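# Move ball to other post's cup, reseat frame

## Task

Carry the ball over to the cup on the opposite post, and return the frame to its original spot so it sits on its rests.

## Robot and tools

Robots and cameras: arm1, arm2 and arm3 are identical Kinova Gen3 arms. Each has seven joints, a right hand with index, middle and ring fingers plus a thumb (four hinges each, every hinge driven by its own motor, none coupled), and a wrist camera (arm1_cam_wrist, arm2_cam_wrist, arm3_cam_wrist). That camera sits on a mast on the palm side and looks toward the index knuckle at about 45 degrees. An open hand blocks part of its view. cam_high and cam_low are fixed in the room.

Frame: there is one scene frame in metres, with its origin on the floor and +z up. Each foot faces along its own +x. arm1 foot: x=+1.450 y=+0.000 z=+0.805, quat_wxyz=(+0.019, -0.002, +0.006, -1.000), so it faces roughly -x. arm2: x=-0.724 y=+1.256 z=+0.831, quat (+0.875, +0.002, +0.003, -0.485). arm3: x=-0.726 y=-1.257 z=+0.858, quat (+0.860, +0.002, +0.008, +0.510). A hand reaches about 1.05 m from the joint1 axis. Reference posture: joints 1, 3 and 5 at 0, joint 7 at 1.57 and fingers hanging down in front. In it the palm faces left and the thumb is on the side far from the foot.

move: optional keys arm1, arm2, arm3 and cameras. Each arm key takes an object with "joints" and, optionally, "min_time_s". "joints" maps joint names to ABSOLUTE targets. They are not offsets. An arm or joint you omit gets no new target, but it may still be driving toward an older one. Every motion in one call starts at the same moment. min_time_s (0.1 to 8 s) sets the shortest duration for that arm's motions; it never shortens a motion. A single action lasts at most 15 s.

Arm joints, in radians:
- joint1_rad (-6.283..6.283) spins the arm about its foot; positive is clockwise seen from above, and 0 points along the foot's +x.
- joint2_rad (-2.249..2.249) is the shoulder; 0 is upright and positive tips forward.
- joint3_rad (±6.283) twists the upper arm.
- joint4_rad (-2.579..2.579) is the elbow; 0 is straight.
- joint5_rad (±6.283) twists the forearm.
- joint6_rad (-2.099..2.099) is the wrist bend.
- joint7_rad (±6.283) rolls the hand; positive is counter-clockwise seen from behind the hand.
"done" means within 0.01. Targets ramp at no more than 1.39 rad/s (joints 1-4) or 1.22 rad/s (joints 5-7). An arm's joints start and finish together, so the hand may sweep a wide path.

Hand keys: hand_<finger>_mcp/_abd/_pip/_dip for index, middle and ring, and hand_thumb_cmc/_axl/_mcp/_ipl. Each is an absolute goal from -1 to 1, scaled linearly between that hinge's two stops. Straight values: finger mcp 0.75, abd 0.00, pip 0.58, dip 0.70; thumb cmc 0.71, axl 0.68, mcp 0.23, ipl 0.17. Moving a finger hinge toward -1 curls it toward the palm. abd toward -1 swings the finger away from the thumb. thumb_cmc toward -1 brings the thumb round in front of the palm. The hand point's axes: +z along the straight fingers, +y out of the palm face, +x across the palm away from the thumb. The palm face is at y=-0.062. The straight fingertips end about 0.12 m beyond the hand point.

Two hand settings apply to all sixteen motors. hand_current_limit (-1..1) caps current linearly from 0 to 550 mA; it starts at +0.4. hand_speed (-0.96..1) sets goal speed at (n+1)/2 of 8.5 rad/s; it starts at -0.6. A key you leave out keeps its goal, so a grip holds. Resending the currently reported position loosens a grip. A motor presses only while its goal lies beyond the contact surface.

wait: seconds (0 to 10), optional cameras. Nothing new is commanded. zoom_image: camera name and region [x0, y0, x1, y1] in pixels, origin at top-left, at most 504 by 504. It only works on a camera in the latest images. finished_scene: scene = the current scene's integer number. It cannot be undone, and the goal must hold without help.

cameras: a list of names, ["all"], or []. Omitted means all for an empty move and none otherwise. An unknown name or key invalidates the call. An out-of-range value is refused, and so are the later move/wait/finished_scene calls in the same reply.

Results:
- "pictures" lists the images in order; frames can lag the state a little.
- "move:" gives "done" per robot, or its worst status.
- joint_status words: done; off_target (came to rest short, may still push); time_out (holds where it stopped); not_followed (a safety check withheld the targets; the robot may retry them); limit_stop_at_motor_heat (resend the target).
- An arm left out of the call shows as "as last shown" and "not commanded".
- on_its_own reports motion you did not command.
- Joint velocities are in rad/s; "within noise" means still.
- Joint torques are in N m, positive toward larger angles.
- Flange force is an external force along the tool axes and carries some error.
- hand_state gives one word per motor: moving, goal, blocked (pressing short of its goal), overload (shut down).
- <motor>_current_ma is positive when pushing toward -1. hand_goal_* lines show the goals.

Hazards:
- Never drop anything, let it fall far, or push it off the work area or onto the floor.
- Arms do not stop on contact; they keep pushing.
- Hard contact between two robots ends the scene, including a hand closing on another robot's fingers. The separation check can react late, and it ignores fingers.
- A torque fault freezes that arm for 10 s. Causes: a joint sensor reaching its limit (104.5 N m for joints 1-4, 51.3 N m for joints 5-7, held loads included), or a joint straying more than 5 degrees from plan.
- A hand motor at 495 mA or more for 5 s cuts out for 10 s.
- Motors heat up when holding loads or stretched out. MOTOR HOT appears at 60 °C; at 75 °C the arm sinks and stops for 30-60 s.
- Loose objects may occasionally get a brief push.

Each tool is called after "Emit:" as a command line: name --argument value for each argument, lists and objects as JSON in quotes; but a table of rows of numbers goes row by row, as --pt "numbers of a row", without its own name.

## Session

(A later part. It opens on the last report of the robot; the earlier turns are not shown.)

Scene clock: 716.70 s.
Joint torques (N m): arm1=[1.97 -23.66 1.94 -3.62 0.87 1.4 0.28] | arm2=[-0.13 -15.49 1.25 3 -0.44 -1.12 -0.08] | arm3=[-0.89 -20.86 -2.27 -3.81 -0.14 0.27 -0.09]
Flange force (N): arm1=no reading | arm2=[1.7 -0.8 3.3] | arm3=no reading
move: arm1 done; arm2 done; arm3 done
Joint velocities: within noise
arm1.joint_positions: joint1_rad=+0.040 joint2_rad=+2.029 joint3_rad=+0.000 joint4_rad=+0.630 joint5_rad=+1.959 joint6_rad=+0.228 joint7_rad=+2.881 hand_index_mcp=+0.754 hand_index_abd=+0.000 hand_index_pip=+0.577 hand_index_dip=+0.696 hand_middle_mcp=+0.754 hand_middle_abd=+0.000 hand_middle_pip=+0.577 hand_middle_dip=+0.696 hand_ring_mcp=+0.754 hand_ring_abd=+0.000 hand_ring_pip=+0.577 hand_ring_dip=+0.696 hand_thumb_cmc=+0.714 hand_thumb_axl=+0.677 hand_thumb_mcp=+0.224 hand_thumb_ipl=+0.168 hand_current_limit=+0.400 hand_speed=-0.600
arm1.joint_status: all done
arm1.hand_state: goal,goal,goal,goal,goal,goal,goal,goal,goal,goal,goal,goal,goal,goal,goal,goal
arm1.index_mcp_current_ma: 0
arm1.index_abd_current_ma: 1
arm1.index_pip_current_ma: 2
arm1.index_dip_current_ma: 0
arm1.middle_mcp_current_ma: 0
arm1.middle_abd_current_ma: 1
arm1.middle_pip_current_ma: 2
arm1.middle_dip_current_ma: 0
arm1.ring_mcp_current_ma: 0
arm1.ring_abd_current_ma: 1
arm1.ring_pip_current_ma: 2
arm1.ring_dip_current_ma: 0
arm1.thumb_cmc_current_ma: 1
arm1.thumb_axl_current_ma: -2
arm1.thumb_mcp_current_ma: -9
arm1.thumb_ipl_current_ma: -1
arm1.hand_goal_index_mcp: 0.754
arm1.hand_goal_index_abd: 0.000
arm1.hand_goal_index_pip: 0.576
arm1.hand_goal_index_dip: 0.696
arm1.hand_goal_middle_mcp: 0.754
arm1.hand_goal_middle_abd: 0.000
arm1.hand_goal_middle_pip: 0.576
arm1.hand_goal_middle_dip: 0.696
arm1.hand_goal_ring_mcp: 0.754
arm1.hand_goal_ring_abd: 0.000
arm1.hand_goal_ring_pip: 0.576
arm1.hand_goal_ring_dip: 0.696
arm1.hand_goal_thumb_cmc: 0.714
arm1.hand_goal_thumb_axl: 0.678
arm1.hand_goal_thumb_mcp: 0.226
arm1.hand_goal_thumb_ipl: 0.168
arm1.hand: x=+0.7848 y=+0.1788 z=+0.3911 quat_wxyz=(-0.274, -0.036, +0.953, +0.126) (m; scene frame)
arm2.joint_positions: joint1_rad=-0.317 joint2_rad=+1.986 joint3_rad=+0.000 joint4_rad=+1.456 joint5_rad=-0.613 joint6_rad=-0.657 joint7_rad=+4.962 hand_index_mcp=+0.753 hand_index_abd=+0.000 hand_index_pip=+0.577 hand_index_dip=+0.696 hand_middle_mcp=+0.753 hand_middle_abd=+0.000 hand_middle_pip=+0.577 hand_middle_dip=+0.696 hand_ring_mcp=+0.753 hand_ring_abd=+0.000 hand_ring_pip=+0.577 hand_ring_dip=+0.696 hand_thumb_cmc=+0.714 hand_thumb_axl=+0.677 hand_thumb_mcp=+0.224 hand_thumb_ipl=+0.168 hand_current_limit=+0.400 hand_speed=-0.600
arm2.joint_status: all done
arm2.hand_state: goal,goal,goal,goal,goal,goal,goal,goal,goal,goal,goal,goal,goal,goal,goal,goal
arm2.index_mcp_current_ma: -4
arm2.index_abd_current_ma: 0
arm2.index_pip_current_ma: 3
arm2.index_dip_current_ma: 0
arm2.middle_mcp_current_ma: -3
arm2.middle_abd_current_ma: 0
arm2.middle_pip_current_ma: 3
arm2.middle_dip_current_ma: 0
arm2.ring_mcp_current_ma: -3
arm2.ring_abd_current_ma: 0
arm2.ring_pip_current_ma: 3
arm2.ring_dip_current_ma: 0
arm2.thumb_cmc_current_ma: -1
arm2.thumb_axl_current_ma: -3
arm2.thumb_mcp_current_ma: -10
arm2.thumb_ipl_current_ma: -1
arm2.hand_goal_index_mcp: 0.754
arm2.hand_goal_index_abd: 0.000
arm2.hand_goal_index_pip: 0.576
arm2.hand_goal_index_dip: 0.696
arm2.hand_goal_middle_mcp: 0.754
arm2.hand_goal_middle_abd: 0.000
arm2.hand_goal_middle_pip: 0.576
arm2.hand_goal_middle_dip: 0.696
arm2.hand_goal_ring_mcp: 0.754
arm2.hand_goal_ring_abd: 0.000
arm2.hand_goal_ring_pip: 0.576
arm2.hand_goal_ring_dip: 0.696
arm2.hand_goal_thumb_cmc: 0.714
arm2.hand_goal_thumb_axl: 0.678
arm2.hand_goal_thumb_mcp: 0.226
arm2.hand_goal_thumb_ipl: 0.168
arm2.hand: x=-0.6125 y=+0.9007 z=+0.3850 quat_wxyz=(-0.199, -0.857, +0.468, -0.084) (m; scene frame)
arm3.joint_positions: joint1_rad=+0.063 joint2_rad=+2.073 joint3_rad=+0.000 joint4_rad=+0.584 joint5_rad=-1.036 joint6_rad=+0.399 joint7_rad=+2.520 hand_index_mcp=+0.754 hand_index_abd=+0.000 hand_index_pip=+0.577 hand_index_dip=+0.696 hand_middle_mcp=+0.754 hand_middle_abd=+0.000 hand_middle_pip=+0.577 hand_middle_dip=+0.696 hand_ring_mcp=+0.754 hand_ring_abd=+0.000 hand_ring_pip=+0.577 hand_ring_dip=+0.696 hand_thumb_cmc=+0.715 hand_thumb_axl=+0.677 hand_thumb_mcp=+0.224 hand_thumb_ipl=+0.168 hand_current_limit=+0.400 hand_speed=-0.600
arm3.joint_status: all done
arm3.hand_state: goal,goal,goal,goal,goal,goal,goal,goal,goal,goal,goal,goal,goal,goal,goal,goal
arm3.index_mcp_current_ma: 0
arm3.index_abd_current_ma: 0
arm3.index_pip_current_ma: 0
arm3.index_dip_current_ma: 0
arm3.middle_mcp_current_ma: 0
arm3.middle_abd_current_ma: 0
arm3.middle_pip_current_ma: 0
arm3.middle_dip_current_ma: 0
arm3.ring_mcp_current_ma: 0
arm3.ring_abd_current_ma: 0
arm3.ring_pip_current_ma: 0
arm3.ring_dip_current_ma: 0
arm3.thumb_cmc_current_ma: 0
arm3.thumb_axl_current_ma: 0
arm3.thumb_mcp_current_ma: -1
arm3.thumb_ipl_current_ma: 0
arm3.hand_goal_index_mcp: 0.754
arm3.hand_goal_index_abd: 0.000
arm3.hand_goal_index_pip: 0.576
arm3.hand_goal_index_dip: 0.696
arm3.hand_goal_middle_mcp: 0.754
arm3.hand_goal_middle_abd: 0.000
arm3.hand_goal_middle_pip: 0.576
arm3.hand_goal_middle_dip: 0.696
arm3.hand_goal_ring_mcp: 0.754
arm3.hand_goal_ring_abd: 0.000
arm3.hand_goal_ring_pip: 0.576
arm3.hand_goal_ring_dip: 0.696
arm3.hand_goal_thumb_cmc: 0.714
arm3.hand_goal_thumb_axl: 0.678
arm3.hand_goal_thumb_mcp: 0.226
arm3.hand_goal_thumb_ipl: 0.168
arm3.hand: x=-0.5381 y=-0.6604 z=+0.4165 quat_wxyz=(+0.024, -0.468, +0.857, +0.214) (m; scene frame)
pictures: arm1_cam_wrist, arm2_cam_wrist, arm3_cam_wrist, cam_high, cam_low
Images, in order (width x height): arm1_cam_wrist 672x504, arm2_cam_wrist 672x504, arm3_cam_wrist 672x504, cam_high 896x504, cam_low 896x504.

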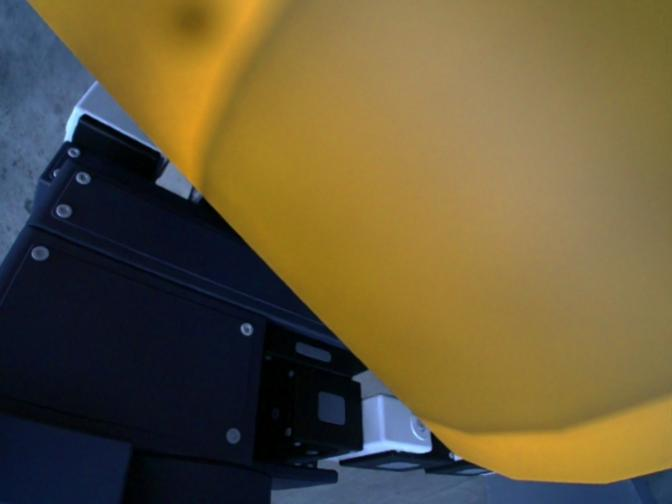

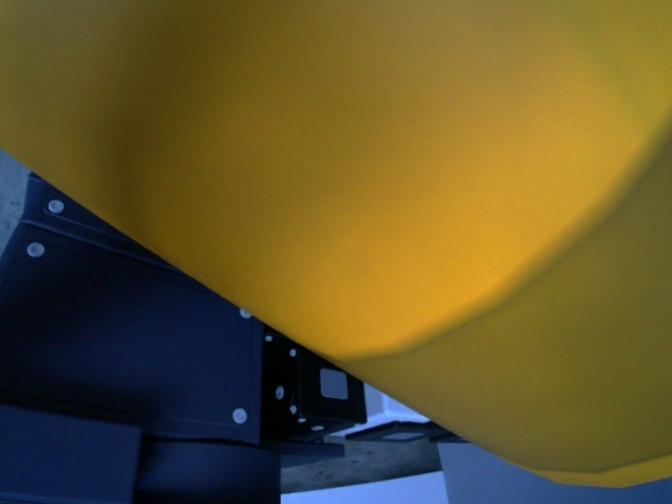

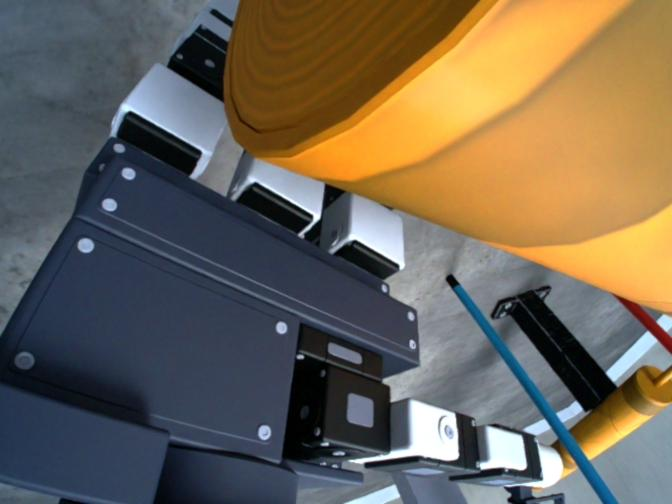

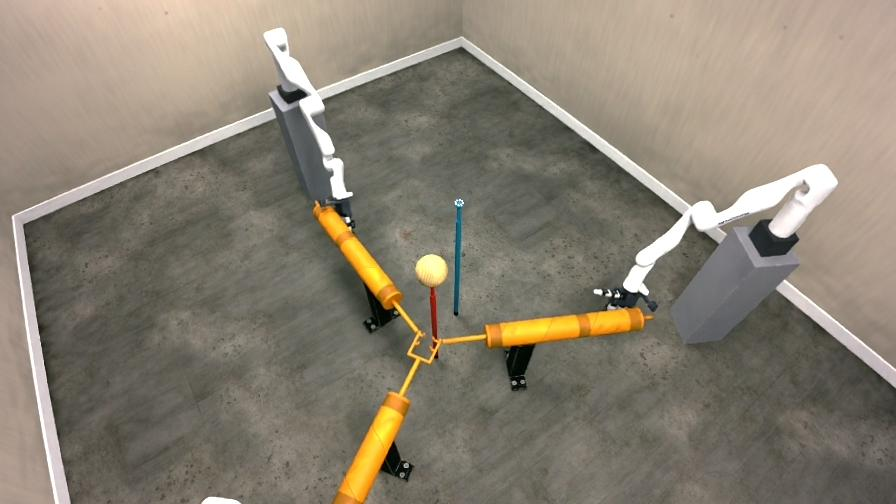

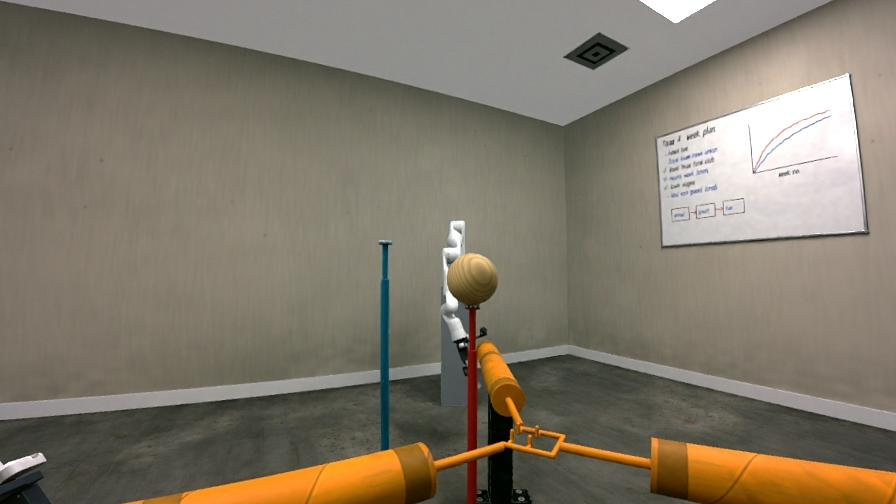

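Emit:
move --arm1 '{"joints":{"hand_speed":-0.8,"hand_index_mcp":-0.1,"hand_index_pip":-0.2,"hand_index_dip":-0.1,"hand_middle_mcp":-0.1,"hand_middle_pip":-0.2,"hand_middle_dip":-0.1,"hand_ring_mcp":-0.1,"hand_ring_pip":-0.2,"hand_ring_dip":-0.1}}' --arm2 '{"joints":{"hand_speed":-0.8,"hand_index_mcp":-0.1,"hand_index_pip":-0.2,"hand_index_dip":-0.1,"hand_middle_mcp":-0.1,"hand_middle_pip":-0.2,"hand_middle_dip":-0.1,"hand_ring_mcp":-0.1,"hand_ring_pip":-0.2,"hand_ring_dip":-0.1}}' --arm3 '{"joints":{"hand_speed":-0.8,"hand_index_mcp":-0.1,"hand_index_pip":-0.2,"hand_index_dip":-0.1,"hand_middle_mcp":-0.1,"hand_middle_pip":-0.2,"hand_middle_dip":-0.1,"hand_ring_mcp":-0.1,"hand_ring_pip":-0.2,"hand_ring_dip":-0.1}}' --cameras '["all"]'

Emit:
zoom_image --camera "cam_high" --region '[560, 230, 700, 370]'

Scene clock: 732.57 s.
Joint torques (N m): arm1=[-1.57 -28.09 1.54 -5.91 1.78 1.38 0.85] | arm2=[-1.29 -11.02 -1.28 7.54 -0.46 0.49 0.07] | arm3=[2.61 -22.61 -0.96 -4.26 -0.19 -0.3 -0.07]
Flange force (N): arm1=no reading | arm2=[9.8 0.1 11.2] | arm3=no reading
move: arm1 off_target; arm2 off_target; arm3 off_target
Joint velocities: within noise
arm1.joint_positions: joint1_rad=+0.040 joint2_rad=+2.029 joint3_rad=+0.000 joint4_rad=+0.630 joint5_rad=+1.959 joint6_rad=+0.228 joint7_rad=+2.881 hand_index_mcp=-0.012 hand_index_abd=+0.000 hand_index_pip=-0.188 hand_index_dip=-0.099 hand_middle_mcp=+0.136 hand_middle_abd=+0.018 hand_middle_pip=-0.109 hand_middle_dip=-0.039 hand_ring_mcp=+0.372 hand_ring_abd=+0.022 hand_ring_pip=-0.112 hand_ring_dip=-0.047 hand_thumb_cmc=+0.714 hand_thumb_axl=+0.677 hand_thumb_mcp=+0.224 hand_thumb_ipl=+0.168 hand_current_limit=+0.400 hand_speed=-0.800
arm1.joint_status: hand_index_mcp off_target (ended at -0.012, target -0.100); hand_middle_mcp off_target (ended at +0.136, target -0.100); hand_middle_pip off_target (ended at -0.109, target -0.200); hand_middle_dip off_target (ended at -0.039, target -0.100); hand_ring_mcp off_target (ended at +0.372, target -0.100); hand_ring_pip off_target (ended at -0.112, target -0.200); hand_ring_dip off_target (ended at -0.047, target -0.100); the others done
arm1.hand_state: blocked,goal,goal,goal,blocked,goal,blocked,blocked,blocked,blocked,blocked,blocked,goal,goal,goal,goal
arm1.index_mcp_current_ma: 385
arm1.index_abd_current_ma: 1
arm1.index_pip_current_ma: 40
arm1.index_dip_current_ma: 2
arm1.middle_mcp_current_ma: 385
arm1.middle_abd_current_ma: 54
arm1.middle_pip_current_ma: 385
arm1.middle_dip_current_ma: 246
arm1.ring_mcp_current_ma: 385
arm1.ring_abd_current_ma: 68
arm1.ring_pip_current_ma: 368
arm1.ring_dip_current_ma: 210
arm1.thumb_cmc_current_ma: 1
arm1.thumb_axl_current_ma: -2
arm1.thumb_mcp_current_ma: -9
arm1.thumb_ipl_current_ma: -1
arm1.hand_goal_index_mcp: -0.100
arm1.hand_goal_index_abd: 0.000
arm1.hand_goal_index_pip: -0.200
arm1.hand_goal_index_dip: -0.100
arm1.hand_goal_middle_mcp: -0.100
arm1.hand_goal_middle_abd: 0.000
arm1.hand_goal_middle_pip: -0.200
arm1.hand_goal_middle_dip: -0.100
arm1.hand_goal_ring_mcp: -0.100
arm1.hand_goal_ring_abd: 0.000
arm1.hand_goal_ring_pip: -0.200
arm1.hand_goal_ring_dip: -0.100
arm1.hand_goal_thumb_cmc: 0.714
arm1.hand_goal_thumb_axl: 0.678
arm1.hand_goal_thumb_mcp: 0.226
arm1.hand_goal_thumb_ipl: 0.168
arm1.hand: x=+0.7848 y=+0.1789 z=+0.3910 quat_wxyz=(-0.274, -0.036, +0.953, +0.126) (m; scene frame)
arm2.joint_positions: joint1_rad=-0.317 joint2_rad=+1.986 joint3_rad=+0.000 joint4_rad=+1.456 joint5_rad=-0.613 joint6_rad=-0.657 joint7_rad=+4.962 hand_index_mcp=+0.124 hand_index_abd=+0.000 hand_index_pip=-0.124 hand_index_dip=-0.034 hand_middle_mcp=+0.200 hand_middle_abd=+0.000 hand_middle_pip=-0.077 hand_middle_dip=-0.022 hand_ring_mcp=+0.276 hand_ring_abd=-0.001 hand_ring_pip=-0.013 hand_ring_dip=-0.010 hand_thumb_cmc=+0.729 hand_thumb_axl=+0.681 hand_thumb_mcp=+0.224 hand_thumb_ipl=+0.168 hand_current_limit=+0.400 hand_speed=-0.800
arm2.joint_status: hand_index_mcp off_target (ended at +0.124, target -0.100); hand_index_pip off_target (ended at -0.124, target -0.200); hand_index_dip off_target (ended at -0.034, target -0.100); hand_middle_mcp off_target (ended at +0.200, target -0.100); hand_middle_pip off_target (ended at -0.077, target -0.200); hand_middle_dip off_target (ended at -0.022, target -0.100); hand_ring_mcp off_target (ended at +0.276, target -0.100); hand_ring_pip off_target (ended at -0.013, target -0.200); hand_ring_dip off_target (ended at -0.010, target -0.100); the others done
arm2.hand_state: blocked,goal,blocked,blocked,blocked,goal,blocked,blocked,blocked,goal,blocked,blocked,goal,goal,goal,goal
arm2.index_mcp_current_ma: 385
arm2.index_abd_current_ma: 0
arm2.index_pip_current_ma: 346
arm2.index_dip_current_ma: 302
arm2.middle_mcp_current_ma: 385
arm2.middle_abd_current_ma: 0
arm2.middle_pip_current_ma: 385
arm2.middle_dip_current_ma: 361
arm2.ring_mcp_current_ma: 385
arm2.ring_abd_current_ma: -2
arm2.ring_pip_current_ma: 385
arm2.ring_dip_current_ma: 385
arm2.thumb_cmc_current_ma: 63
arm2.thumb_axl_current_ma: 12
arm2.thumb_mcp_current_ma: -10
arm2.thumb_ipl_current_ma: -1
arm2.hand_goal_index_mcp: -0.100
arm2.hand_goal_index_abd: 0.000
arm2.hand_goal_index_pip: -0.200
arm2.hand_goal_index_dip: -0.100
arm2.hand_goal_middle_mcp: -0.100
arm2.hand_goal_middle_abd: 0.000
arm2.hand_goal_middle_pip: -0.200
arm2.hand_goal_middle_dip: -0.100
arm2.hand_goal_ring_mcp: -0.100
arm2.hand_goal_ring_abd: 0.000
arm2.hand_goal_ring_pip: -0.200
arm2.hand_goal_ring_dip: -0.100
arm2.hand_goal_thumb_cmc: 0.714
arm2.hand_goal_thumb_axl: 0.678
arm2.hand_goal_thumb_mcp: 0.226
arm2.hand_goal_thumb_ipl: 0.168
arm2.hand: x=-0.6126 y=+0.9007 z=+0.3850 quat_wxyz=(-0.199, -0.857, +0.468, -0.084) (m; scene frame)
arm3.joint_positions: joint1_rad=+0.063 joint2_rad=+2.073 joint3_rad=+0.000 joint4_rad=+0.584 joint5_rad=-1.036 joint6_rad=+0.399 joint7_rad=+2.520 hand_index_mcp=+0.197 hand_index_abd=-0.001 hand_index_pip=-0.091 hand_index_dip=-0.026 hand_middle_mcp=+0.110 hand_middle_abd=-0.002 hand_middle_pip=-0.118 hand_middle_dip=-0.041 hand_ring_mcp=+0.036 hand_ring_abd=+0.000 hand_ring_pip=-0.176 hand_ring_dip=-0.087 hand_thumb_cmc=+0.715 hand_thumb_axl=+0.677 hand_thumb_mcp=+0.224 hand_thumb_ipl=+0.168 hand_current_limit=+0.400 hand_speed=-0.800
arm3.joint_status: hand_index_mcp off_target (ended at +0.197, target -0.100); hand_index_pip off_target (ended at -0.091, target -0.200); hand_index_dip off_target (ended at -0.026, target -0.100); hand_middle_mcp off_target (ended at +0.110, target -0.100); hand_middle_pip off_target (ended at -0.118, target -0.200); hand_middle_dip off_target (ended at -0.041, target -0.100); hand_ring_mcp off_target (ended at +0.036, target -0.100); hand_ring_pip off_target (ended at -0.176, target -0.200); the others done
arm3.hand_state: blocked,goal,blocked,blocked,blocked,goal,blocked,blocked,blocked,goal,blocked,goal,goal,goal,goal,goal
arm3.index_mcp_current_ma: 385
arm3.index_abd_current_ma: 0
arm3.index_pip_current_ma: 307
arm3.index_dip_current_ma: 173
arm3.middle_mcp_current_ma: 385
arm3.middle_abd_current_ma: 0
arm3.middle_pip_current_ma: 199
arm3.middle_dip_current_ma: 122
arm3.ring_mcp_current_ma: 385
arm3.ring_abd_current_ma: 0
arm3.ring_pip_current_ma: 33
arm3.ring_dip_current_ma: 12
arm3.thumb_cmc_current_ma: 0
arm3.thumb_axl_current_ma: 0
arm3.thumb_mcp_current_ma: -1
arm3.thumb_ipl_current_ma: 0
arm3.hand_goal_index_mcp: -0.100
arm3.hand_goal_index_abd: 0.000
arm3.hand_goal_index_pip: -0.200
arm3.hand_goal_index_dip: -0.100
arm3.hand_goal_middle_mcp: -0.100
arm3.hand_goal_middle_abd: 0.000
arm3.hand_goal_middle_pip: -0.200
arm3.hand_goal_middle_dip: -0.100
arm3.hand_goal_ring_mcp: -0.100
arm3.hand_goal_ring_abd: 0.000
arm3.hand_goal_ring_pip: -0.200
arm3.hand_goal_ring_dip: -0.100
arm3.hand_goal_thumb_cmc: 0.714
arm3.hand_goal_thumb_axl: 0.678
arm3.hand_goal_thumb_mcp: 0.226
arm3.hand_goal_thumb_ipl: 0.168
arm3.hand: x=-0.5381 y=-0.6604 z=+0.4165 quat_wxyz=(+0.023, -0.468, +0.857, +0.214) (m; scene frame)
pictures: arm1_cam_wrist, arm2_cam_wrist, arm3_cam_wrist, cam_high, cam_low
Images, in order (width x height): arm1_cam_wrist 672x504, arm2_cam_wrist 672x504, arm3_cam_wrist 672x504, cam_high 896x504, cam_low 896x504.

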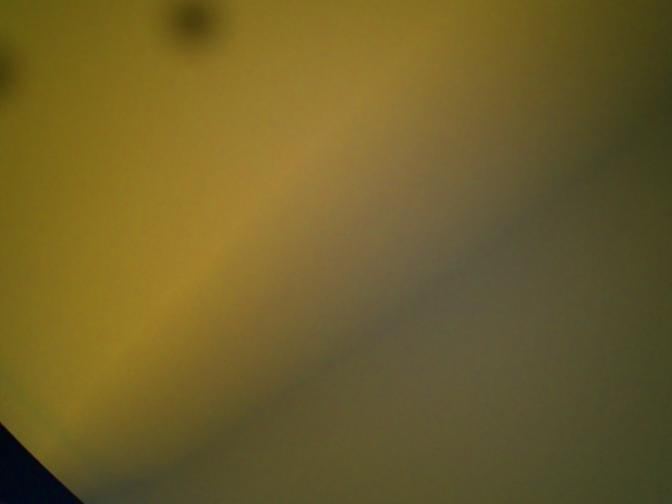

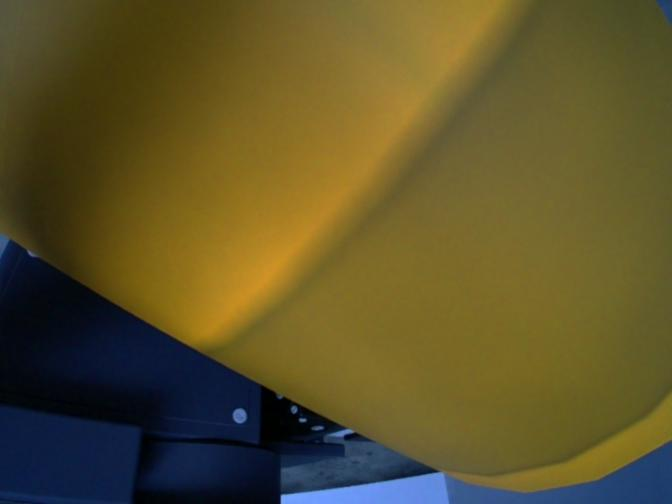

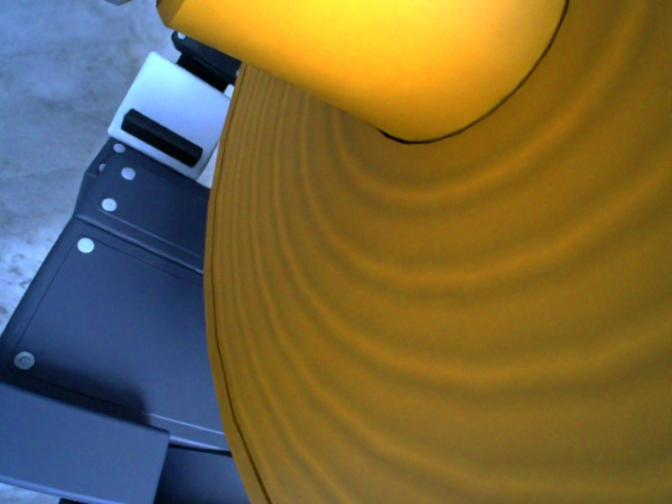

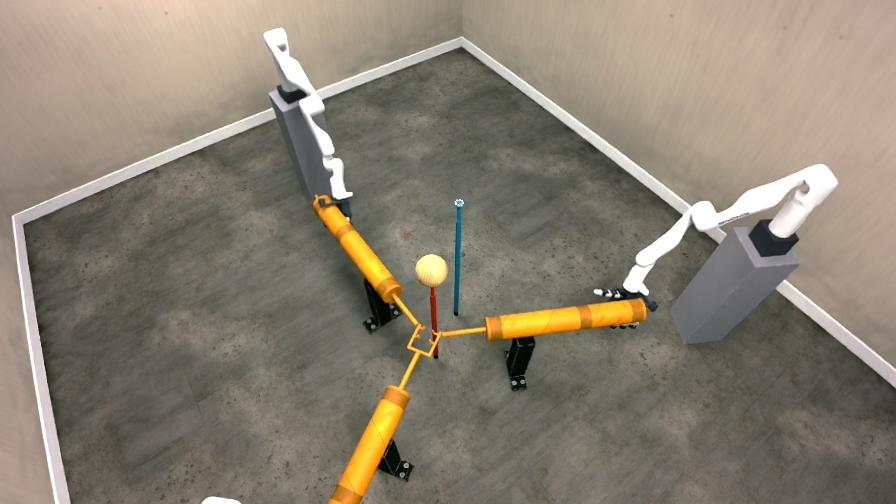

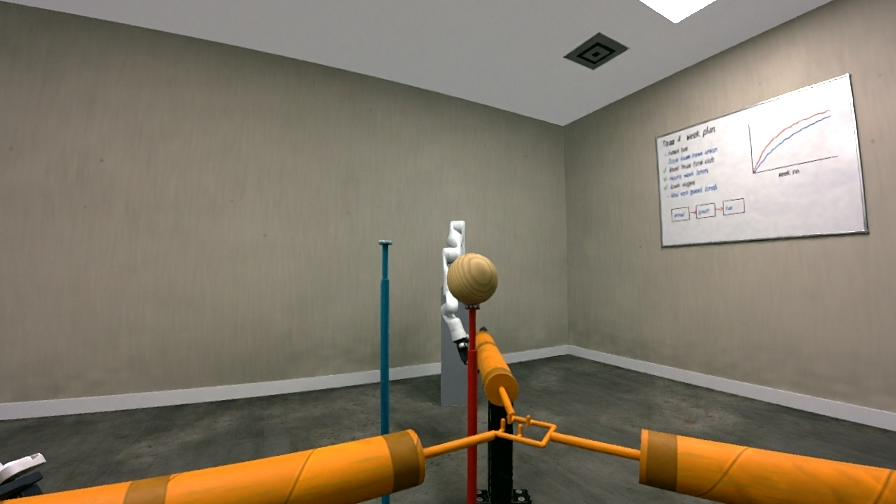

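Scaled by 3.600 from the camera's 896x504 image, which has a finer 1280x720 frame.

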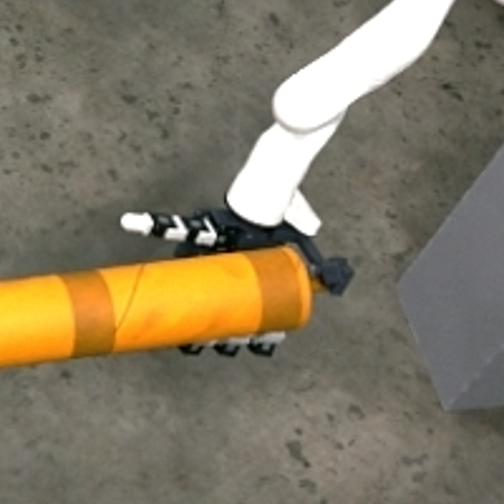

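Emit:
zoom_image --camera "cam_high" --region '[330, 240, 530, 440]'

Emit:
zoom_image --camera "cam_low" --region '[360, 230, 660, 504]'

Emit:
zoom_image --camera "cam_high" --region '[290, 170, 430, 310]'

Scaled by 2.520 from the camera's 896x504 image, which has a finer 1280x720 frame.

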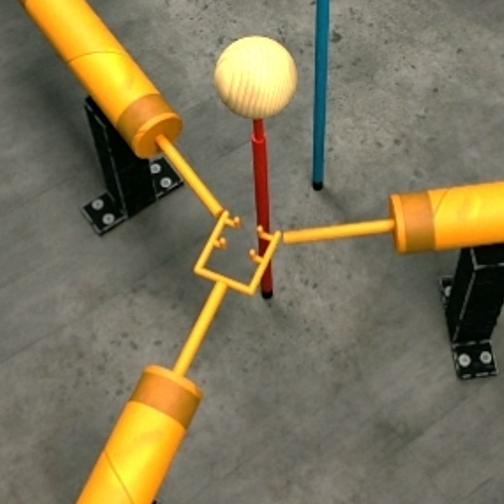

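Scaled by 1.680 from the camera's 896x504 image, which has a finer 1280x720 frame.

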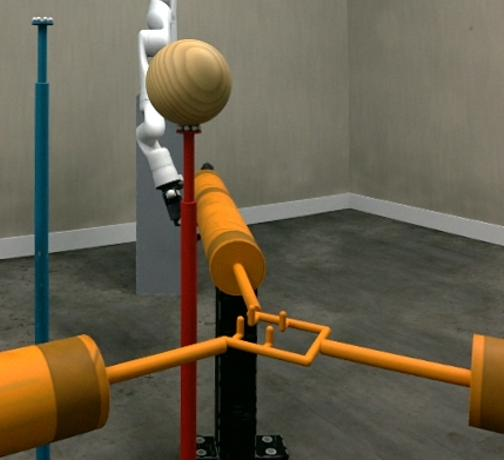

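Scaled by 3.600 from the camera's 896x504 image, which has a finer 1280x720 frame.

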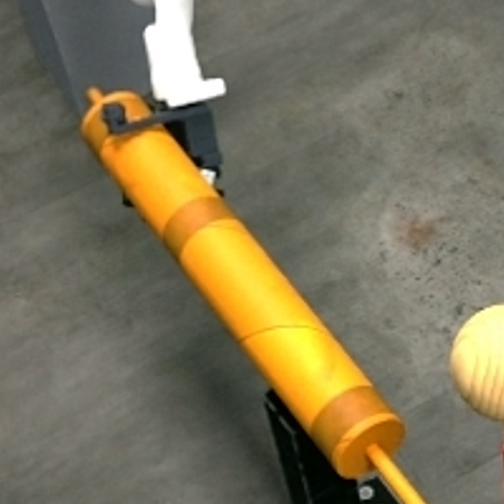

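Emit:
move --arm1 '{"joints":{"joint1_rad":0.0469,"joint2_rad":1.7239,"joint4_rad":1.1119,"joint5_rad":2.4662,"joint6_rad":0.3339,"joint7_rad":2.3607},"min_time_s":3}' --arm2 '{"joints":{"joint1_rad":-0.3479,"joint2_rad":1.7518,"joint4_rad":1.7577,"joint5_rad":-0.581,"joint6_rad":-0.7059,"joint7_rad":4.8848},"min_time_s":3}' --arm3 '{"joints":{"joint1_rad":0.0798,"joint2_rad":1.7767,"joint4_rad":1.0058,"joint5_rad":-1.3247,"joint6_rad":0.3525,"joint7_rad":2.8473},"min_time_s":3}' --cameras '["cam_high","cam_low","arm1_cam_wrist"]'

Scene clock: 804.07 s.
Joint torques (N m): arm1=[1.34 -23.51 1.6 -0.69 0.45 1.69 0.16] | arm2=[0.1 -12.84 0.98 8.08 -1.2 0.16 -0.15] | arm3=[0.35 -23.18 -2.24 -2.59 -0.35 0.83 -0.18]
Flange force (N): arm1=[8.7 -4.5 16.9] | arm2=[9.2 -3.2 9.2] | arm3=[-10.3 -3.3 8.6]
move: arm1 done; arm2 done; arm3 done
Joint velocities: within noise
arm1.joint_positions: joint1_rad=+0.047 joint2_rad=+1.724 joint3_rad=+0.000 joint4_rad=+1.112 joint5_rad=+2.466 joint6_rad=+0.334 joint7_rad=+2.361 hand_index_mcp=-0.037 hand_index_abd=+0.007 hand_index_pip=-0.187 hand_index_dip=-0.099 hand_middle_mcp=+0.136 hand_middle_abd=+0.012 hand_middle_pip=-0.127 hand_middle_dip=-0.073 hand_ring_mcp=+0.372 hand_ring_abd=+0.020 hand_ring_pip=-0.131 hand_ring_dip=-0.067 hand_thumb_cmc=+0.714 hand_thumb_axl=+0.677 hand_thumb_mcp=+0.224 hand_thumb_ipl=+0.168 hand_current_limit=+0.400 hand_speed=-0.800
arm1.joint_status: all done
arm1.hand_state: blocked,goal,goal,goal,blocked,goal,blocked,blocked,blocked,goal,blocked,blocked,goal,goal,goal,goal
arm1.index_mcp_current_ma: 271
arm1.index_abd_current_ma: 19
arm1.index_pip_current_ma: 44
arm1.index_dip_current_ma: 1
arm1.middle_mcp_current_ma: 385
arm1.middle_abd_current_ma: 34
arm1.middle_pip_current_ma: 301
arm1.middle_dip_current_ma: 100
arm1.ring_mcp_current_ma: 385
arm1.ring_abd_current_ma: 59
arm1.ring_pip_current_ma: 282
arm1.ring_dip_current_ma: 123
arm1.thumb_cmc_current_ma: 1
arm1.thumb_axl_current_ma: -2
arm1.thumb_mcp_current_ma: -9
arm1.thumb_ipl_current_ma: -1
arm1.hand_goal_index_mcp: -0.100
arm1.hand_goal_index_abd: 0.000
arm1.hand_goal_index_pip: -0.200
arm1.hand_goal_index_dip: -0.100
arm1.hand_goal_middle_mcp: -0.100
arm1.hand_goal_middle_abd: 0.000
arm1.hand_goal_middle_pip: -0.200
arm1.hand_goal_middle_dip: -0.100
arm1.hand_goal_ring_mcp: -0.100
arm1.hand_goal_ring_abd: 0.000
arm1.hand_goal_ring_pip: -0.200
arm1.hand_goal_ring_dip: -0.100
arm1.hand_goal_thumb_cmc: 0.714
arm1.hand_goal_thumb_axl: 0.678
arm1.hand_goal_thumb_mcp: 0.226
arm1.hand_goal_thumb_ipl: 0.168
arm1.on_its_own: hand_index_mcp moved -0.025 toward your old target -0.100; hand_middle_dip moved -0.033 toward your old target -0.100; hand_ring_dip moved -0.020 toward your old target -0.100
arm1.hand: x=+0.7985 y=+0.1809 z=+0.4913 quat_wxyz=(-0.273, -0.036, +0.953, +0.125) (m; scene frame)
arm2.joint_positions: joint1_rad=-0.348 joint2_rad=+1.752 joint3_rad=+0.000 joint4_rad=+1.758 joint5_rad=-0.581 joint6_rad=-0.706 joint7_rad=+4.885 hand_index_mcp=+0.124 hand_index_abd=+0.002 hand_index_pip=-0.130 hand_index_dip=-0.057 hand_middle_mcp=+0.195 hand_middle_abd=-0.001 hand_middle_pip=-0.077 hand_middle_dip=-0.044 hand_ring_mcp=+0.269 hand_ring_abd=-0.002 hand_ring_pip=-0.013 hand_ring_dip=-0.033 hand_thumb_cmc=+0.741 hand_thumb_axl=+0.680 hand_thumb_mcp=+0.224 hand_thumb_ipl=+0.168 hand_current_limit=+0.400 hand_speed=-0.800
arm2.joint_status: all done
arm2.hand_state: blocked,goal,blocked,blocked,blocked,goal,blocked,blocked,blocked,goal,blocked,blocked,blocked,goal,goal,goal
arm2.index_mcp_current_ma: 385
arm2.index_abd_current_ma: 6
arm2.index_pip_current_ma: 319
arm2.index_dip_current_ma: 189
arm2.middle_mcp_current_ma: 385
arm2.middle_abd_current_ma: -2
arm2.middle_pip_current_ma: 385
arm2.middle_dip_current_ma: 253
arm2.ring_mcp_current_ma: 385
arm2.ring_abd_current_ma: -7
arm2.ring_pip_current_ma: 385
arm2.ring_dip_current_ma: 306
arm2.thumb_cmc_current_ma: 117
arm2.thumb_axl_current_ma: 10
arm2.thumb_mcp_current_ma: -10
arm2.thumb_ipl_current_ma: -1
arm2.hand_goal_index_mcp: -0.100
arm2.hand_goal_index_abd: 0.000
arm2.hand_goal_index_pip: -0.200
arm2.hand_goal_index_dip: -0.100
arm2.hand_goal_middle_mcp: -0.100
arm2.hand_goal_middle_abd: 0.000
arm2.hand_goal_middle_pip: -0.200
arm2.hand_goal_middle_dip: -0.100
arm2.hand_goal_ring_mcp: -0.100
arm2.hand_goal_ring_abd: 0.000
arm2.hand_goal_ring_pip: -0.200
arm2.hand_goal_ring_dip: -0.100
arm2.hand_goal_thumb_cmc: 0.714
arm2.hand_goal_thumb_axl: 0.678
arm2.hand_goal_thumb_mcp: 0.226
arm2.hand_goal_thumb_ipl: 0.168
arm2.on_its_own: hand_index_dip moved -0.024 toward your old target -0.100; hand_middle_dip moved -0.022 toward your old target -0.100; hand_ring_dip moved -0.022 toward your old target -0.100
arm2.hand: x=-0.5983 y=+0.9016 z=+0.4854 quat_wxyz=(-0.198, -0.857, +0.469, -0.084) (m; scene frame)
arm3.joint_positions: joint1_rad=+0.080 joint2_rad=+1.777 joint3_rad=+0.000 joint4_rad=+1.006 joint5_rad=-1.325 joint6_rad=+0.353 joint7_rad=+2.847 hand_index_mcp=+0.197 hand_index_abd=-0.025 hand_index_pip=-0.091 hand_index_dip=-0.047 hand_middle_mcp=+0.110 hand_middle_abd=-0.020 hand_middle_pip=-0.118 hand_middle_dip=-0.061 hand_ring_mcp=+0.033 hand_ring_abd=-0.014 hand_ring_pip=-0.172 hand_ring_dip=-0.096 hand_thumb_cmc=+0.715 hand_thumb_axl=+0.677 hand_thumb_mcp=+0.224 hand_thumb_ipl=+0.168 hand_current_limit=+0.400 hand_speed=-0.800
arm3.joint_status: all done
arm3.hand_state: blocked,blocked,blocked,blocked,blocked,blocked,blocked,blocked,blocked,goal,blocked,goal,goal,goal,goal,goal
arm3.index_mcp_current_ma: 385
arm3.index_abd_current_ma: -28
arm3.index_pip_current_ma: 307
arm3.index_dip_current_ma: 107
arm3.middle_mcp_current_ma: 385
arm3.middle_abd_current_ma: -20
arm3.middle_pip_current_ma: 199
arm3.middle_dip_current_ma: 66
arm3.ring_mcp_current_ma: 385
arm3.ring_abd_current_ma: -11
arm3.ring_pip_current_ma: 40
arm3.ring_dip_current_ma: 3
arm3.thumb_cmc_current_ma: 0
arm3.thumb_axl_current_ma: 0
arm3.thumb_mcp_current_ma: -1
arm3.thumb_ipl_current_ma: 0
arm3.hand_goal_index_mcp: -0.100
arm3.hand_goal_index_abd: 0.000
arm3.hand_goal_index_pip: -0.200
arm3.hand_goal_index_dip: -0.100
arm3.hand_goal_middle_mcp: -0.100
arm3.hand_goal_middle_abd: 0.000
arm3.hand_goal_middle_pip: -0.200
arm3.hand_goal_middle_dip: -0.100
arm3.hand_goal_ring_mcp: -0.100
arm3.hand_goal_ring_abd: 0.000
arm3.hand_goal_ring_pip: -0.200
arm3.hand_goal_ring_dip: -0.100
arm3.hand_goal_thumb_cmc: 0.714
arm3.hand_goal_thumb_axl: 0.678
arm3.hand_goal_thumb_mcp: 0.226
arm3.hand_goal_thumb_ipl: 0.168
arm3.on_its_own: hand_index_dip moved -0.020 toward your old target -0.100
arm3.hand: x=-0.5245 y=-0.6589 z=+0.5163 quat_wxyz=(+0.026, -0.469, +0.857, +0.213) (m; scene frame)
pictures: arm1_cam_wrist, cam_high, cam_low
Images, in order (width x height): arm1_cam_wrist 672x504, cam_high 896x504, cam_low 896x504.

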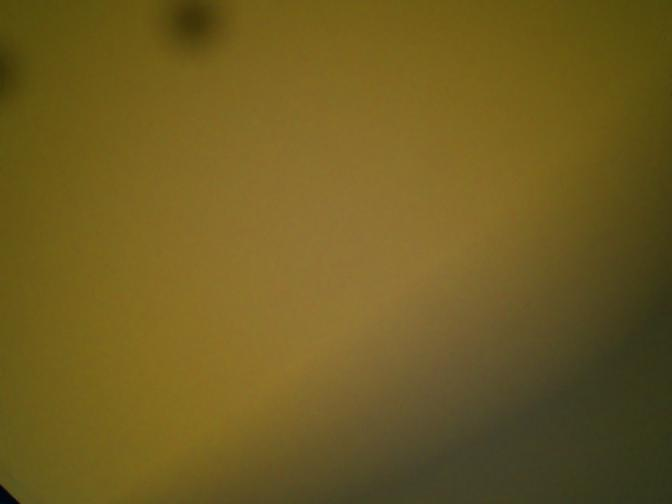

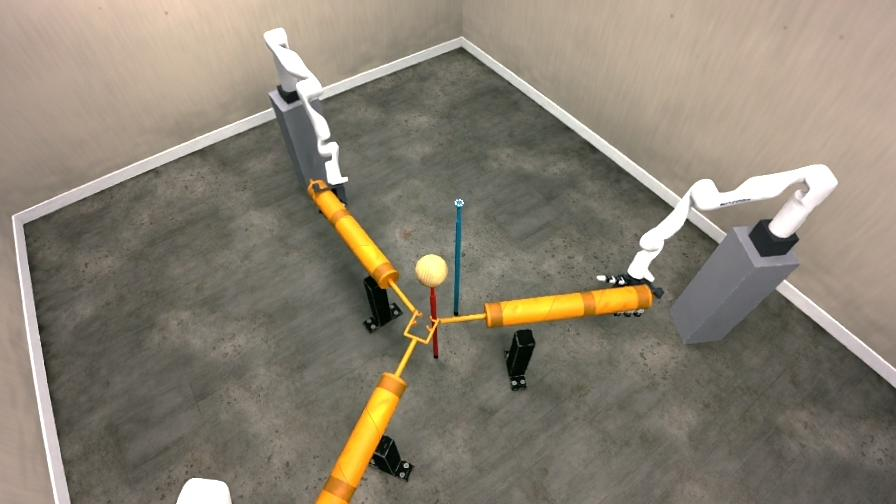

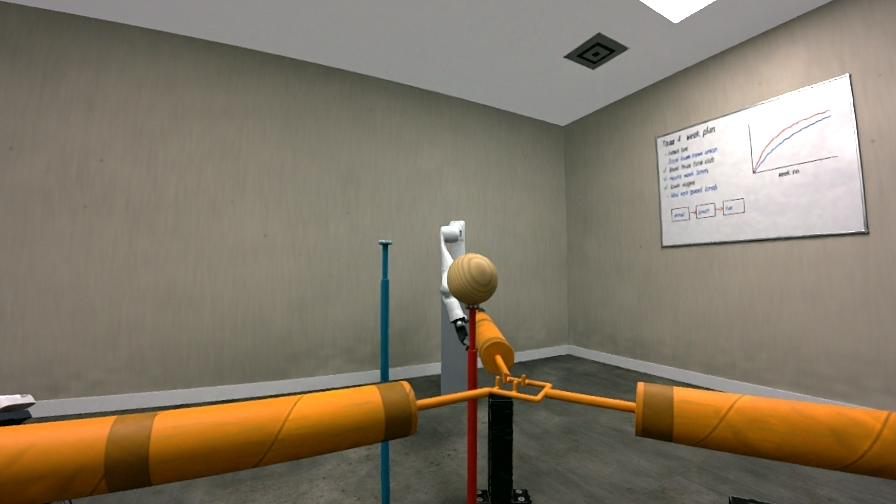

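Emit:
move --arm1 '{"joints":{"joint1_rad":0.0494,"joint2_rad":1.472,"joint4_rad":1.3716,"joint5_rad":2.4837,"joint6_rad":0.3396,"joint7_rad":2.3447},"min_time_s":3}' --arm2 '{"joints":{"joint1_rad":-0.3487,"joint2_rad":1.5077,"joint4_rad":2.0253,"joint5_rad":-0.5667,"joint6_rad":-0.7255,"joint7_rad":4.8648},"min_time_s":3}' --arm3 '{"joints":{"joint1_rad":0.0777,"joint2_rad":1.5171,"joint4_rad":1.2977,"joint5_rad":-1.4133,"joint6_rad":0.3453,"joint7_rad":2.9394},"min_time_s":3}' --cameras '["cam_high","cam_low"]'

Emit:
zoom_image --camera "cam_high" --region '[370, 250, 490, 370]'

Emit:
zoom_image --camera "cam_low" --region '[400, 230, 600, 430]'

Scene clock: 812.43 s.
Joint torques (N m): arm1=[4.58 -23.42 3.92 0.23 -0.31 2.16 -0.23] | arm2=[0.83 -15.48 1.7 6.43 -1.64 -0.37 -0.63] | arm3=[-1.79 -22.75 -3.8 -1.19 0.25 1.95 0.15]
Flange force (N): arm1=[11.3 -7.9 14.4] | arm2=[6.0 -2.8 6.9] | arm3=[-11.4 -5.2 6.0]
move: arm1 done; arm2 done; arm3 done
Joint velocities: within noise
arm1.joint_positions: joint1_rad=+0.049 joint2_rad=+1.472 joint3_rad=+0.000 joint4_rad=+1.372 joint5_rad=+2.484 joint6_rad=+0.340 joint7_rad=+2.345 hand_index_mcp=-0.041 hand_index_abd=+0.007 hand_index_pip=-0.184 hand_index_dip=-0.097 hand_middle_mcp=+0.134 hand_middle_abd=+0.013 hand_middle_pip=-0.127 hand_middle_dip=-0.073 hand_ring_mcp=+0.367 hand_ring_abd=+0.018 hand_ring_pip=-0.131 hand_ring_dip=-0.065 hand_thumb_cmc=+0.715 hand_thumb_axl=+0.677 hand_thumb_mcp=+0.224 hand_thumb_ipl=+0.168 hand_current_limit=+0.400 hand_speed=-0.800
arm1.joint_status: all done
arm1.hand_state: blocked,goal,goal,goal,blocked,goal,blocked,blocked,blocked,goal,blocked,blocked,goal,goal,goal,goal
arm1.index_mcp_current_ma: 253
arm1.index_abd_current_ma: 19
arm1.index_pip_current_ma: 54
arm1.index_dip_current_ma: 10
arm1.middle_mcp_current_ma: 385
arm1.middle_abd_current_ma: 36
arm1.middle_pip_current_ma: 298
arm1.middle_dip_current_ma: 99
arm1.ring_mcp_current_ma: 385
arm1.ring_abd_current_ma: 51
arm1.ring_pip_current_ma: 282
arm1.ring_dip_current_ma: 132
arm1.thumb_cmc_current_ma: 1
arm1.thumb_axl_current_ma: -2
arm1.thumb_mcp_current_ma: -9
arm1.thumb_ipl_current_ma: -1
arm1.hand_goal_index_mcp: -0.100
arm1.hand_goal_index_abd: 0.000
arm1.hand_goal_index_pip: -0.200
arm1.hand_goal_index_dip: -0.100
arm1.hand_goal_middle_mcp: -0.100
arm1.hand_goal_middle_abd: 0.000
arm1.hand_goal_middle_pip: -0.200
arm1.hand_goal_middle_dip: -0.100
arm1.hand_goal_ring_mcp: -0.100
arm1.hand_goal_ring_abd: 0.000
arm1.hand_goal_ring_pip: -0.200
arm1.hand_goal_ring_dip: -0.100
arm1.hand_goal_thumb_cmc: 0.714
arm1.hand_goal_thumb_axl: 0.678
arm1.hand_goal_thumb_mcp: 0.226
arm1.hand_goal_thumb_ipl: 0.168
arm1.hand: x=+0.7984 y=+0.1809 z=+0.5962 quat_wxyz=(-0.273, -0.036, +0.953, +0.125) (m; scene frame)
arm2.joint_positions: joint1_rad=-0.349 joint2_rad=+1.508 joint3_rad=+0.000 joint4_rad=+2.025 joint5_rad=-0.567 joint6_rad=-0.726 joint7_rad=+4.865 hand_index_mcp=+0.121 hand_index_abd=+0.002 hand_index_pip=-0.142 hand_index_dip=-0.065 hand_middle_mcp=+0.187 hand_middle_abd=+0.001 hand_middle_pip=-0.081 hand_middle_dip=-0.054 hand_ring_mcp=+0.259 hand_ring_abd=-0.002 hand_ring_pip=-0.018 hand_ring_dip=-0.041 hand_thumb_cmc=+0.725 hand_thumb_axl=+0.677 hand_thumb_mcp=+0.224 hand_thumb_ipl=+0.168 hand_current_limit=+0.400 hand_speed=-0.800
arm2.joint_status: all done
arm2.hand_state: blocked,goal,blocked,blocked,blocked,goal,blocked,blocked,blocked,goal,blocked,blocked,goal,goal,goal,goal
arm2.index_mcp_current_ma: 385
arm2.index_abd_current_ma: 7
arm2.index_pip_current_ma: 259
arm2.index_dip_current_ma: 152
arm2.middle_mcp_current_ma: 385
arm2.middle_abd_current_ma: 2
arm2.middle_pip_current_ma: 385
arm2.middle_dip_current_ma: 206
arm2.ring_mcp_current_ma: 385
arm2.ring_abd_current_ma: -5
arm2.ring_pip_current_ma: 385
arm2.ring_dip_current_ma: 265
arm2.thumb_cmc_current_ma: 44
arm2.thumb_axl_current_ma: -5
arm2.thumb_mcp_current_ma: -10
arm2.thumb_ipl_current_ma: -1
arm2.hand_goal_index_mcp: -0.100
arm2.hand_goal_index_abd: 0.000
arm2.hand_goal_index_pip: -0.200
arm2.hand_goal_index_dip: -0.100
arm2.hand_goal_middle_mcp: -0.100
arm2.hand_goal_middle_abd: 0.000
arm2.hand_goal_middle_pip: -0.200
arm2.hand_goal_middle_dip: -0.100
arm2.hand_goal_ring_mcp: -0.100
arm2.hand_goal_ring_abd: 0.000
arm2.hand_goal_ring_pip: -0.200
arm2.hand_goal_ring_dip: -0.100
arm2.hand_goal_thumb_cmc: 0.714
arm2.hand_goal_thumb_axl: 0.678
arm2.hand_goal_thumb_mcp: 0.226
arm2.hand_goal_thumb_ipl: 0.168
arm2.hand: x=-0.5983 y=+0.9016 z=+0.5904 quat_wxyz=(-0.198, -0.857, +0.469, -0.084) (m; scene frame)
arm3.joint_positions: joint1_rad=+0.078 joint2_rad=+1.517 joint3_rad=+0.000 joint4_rad=+1.298 joint5_rad=-1.413 joint6_rad=+0.345 joint7_rad=+2.939 hand_index_mcp=+0.197 hand_index_abd=-0.023 hand_index_pip=-0.091 hand_index_dip=-0.048 hand_middle_mcp=+0.110 hand_middle_abd=-0.019 hand_middle_pip=-0.118 hand_middle_dip=-0.063 hand_ring_mcp=+0.033 hand_ring_abd=-0.008 hand_ring_pip=-0.172 hand_ring_dip=-0.097 hand_thumb_cmc=+0.715 hand_thumb_axl=+0.677 hand_thumb_mcp=+0.224 hand_thumb_ipl=+0.168 hand_current_limit=+0.400 hand_speed=-0.800
arm3.joint_status: all done
arm3.hand_state: blocked,blocked,blocked,blocked,blocked,goal,blocked,blocked,blocked,goal,blocked,goal,goal,goal,goal,goal
arm3.index_mcp_current_ma: 385
arm3.index_abd_current_ma: -25
arm3.index_pip_current_ma: 307
arm3.index_dip_current_ma: 103
arm3.middle_mcp_current_ma: 385
arm3.middle_abd_current_ma: -18
arm3.middle_pip_current_ma: 199
arm3.middle_dip_current_ma: 62
arm3.ring_mcp_current_ma: 385
arm3.ring_abd_current_ma: -5
arm3.ring_pip_current_ma: 41
arm3.ring_dip_current_ma: 1
arm3.thumb_cmc_current_ma: 0
arm3.thumb_axl_current_ma: 0
arm3.thumb_mcp_current_ma: -1
arm3.thumb_ipl_current_ma: 0
arm3.hand_goal_index_mcp: -0.100
arm3.hand_goal_index_abd: 0.000
arm3.hand_goal_index_pip: -0.200
arm3.hand_goal_index_dip: -0.100
arm3.hand_goal_middle_mcp: -0.100
arm3.hand_goal_middle_abd: 0.000
arm3.hand_goal_middle_pip: -0.200
arm3.hand_goal_middle_dip: -0.100
arm3.hand_goal_ring_mcp: -0.100
arm3.hand_goal_ring_abd: 0.000
arm3.hand_goal_ring_pip: -0.200
arm3.hand_goal_ring_dip: -0.100
arm3.hand_goal_thumb_cmc: 0.714
arm3.hand_goal_thumb_axl: 0.678
arm3.hand_goal_thumb_mcp: 0.226
arm3.hand_goal_thumb_ipl: 0.168
arm3.hand: x=-0.5245 y=-0.6588 z=+0.6215 quat_wxyz=(+0.026, -0.469, +0.857, +0.213) (m; scene frame)
pictures: cam_high, cam_low
Images, in order (width x height): cam_high 896x504, cam_low 896x504.

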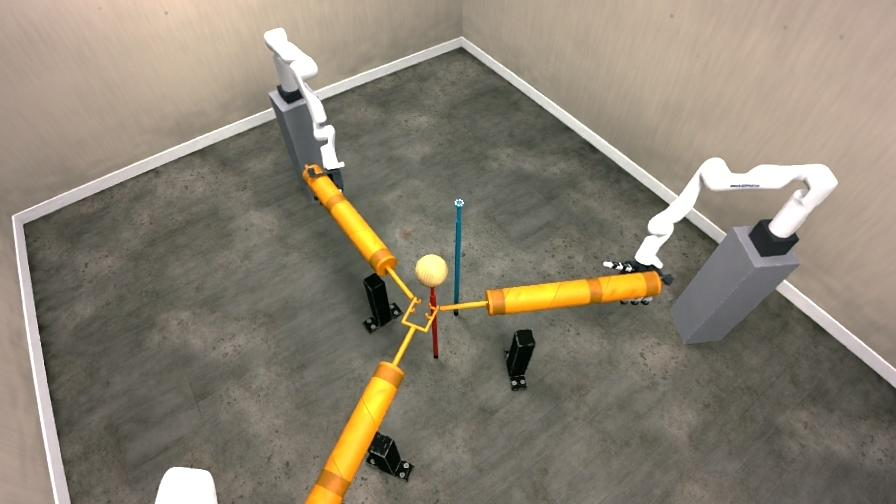

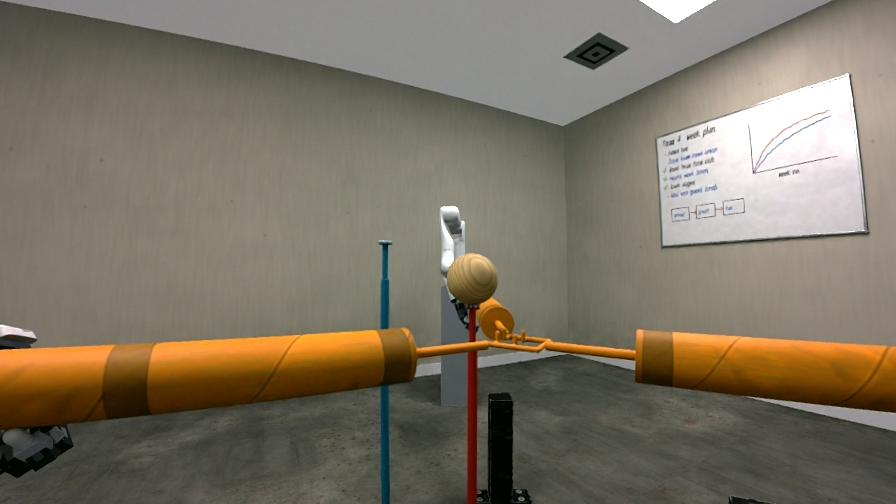

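Scaled by 4.200 from the camera's 896x504 image, which has a finer 1280x720 frame.

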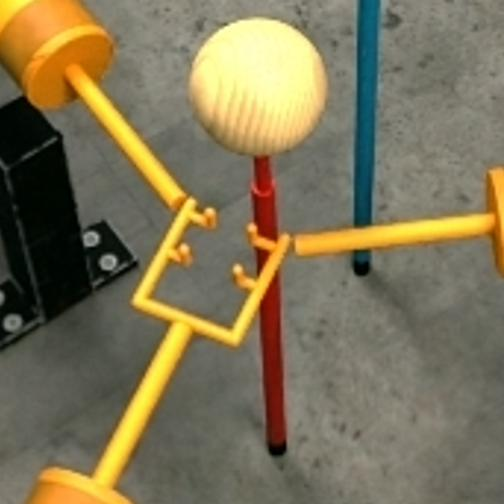

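Scaled by 2.520 from the camera's 896x504 image, which has a finer 1280x720 frame.

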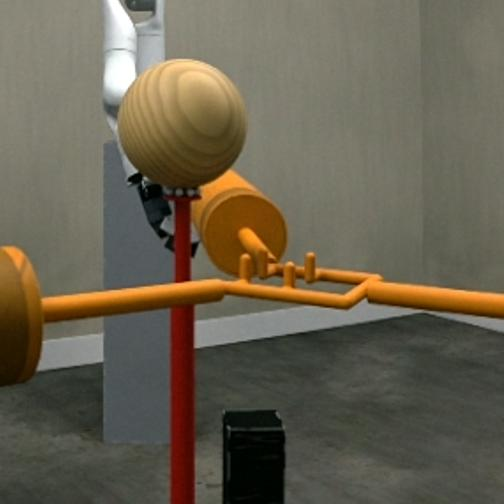

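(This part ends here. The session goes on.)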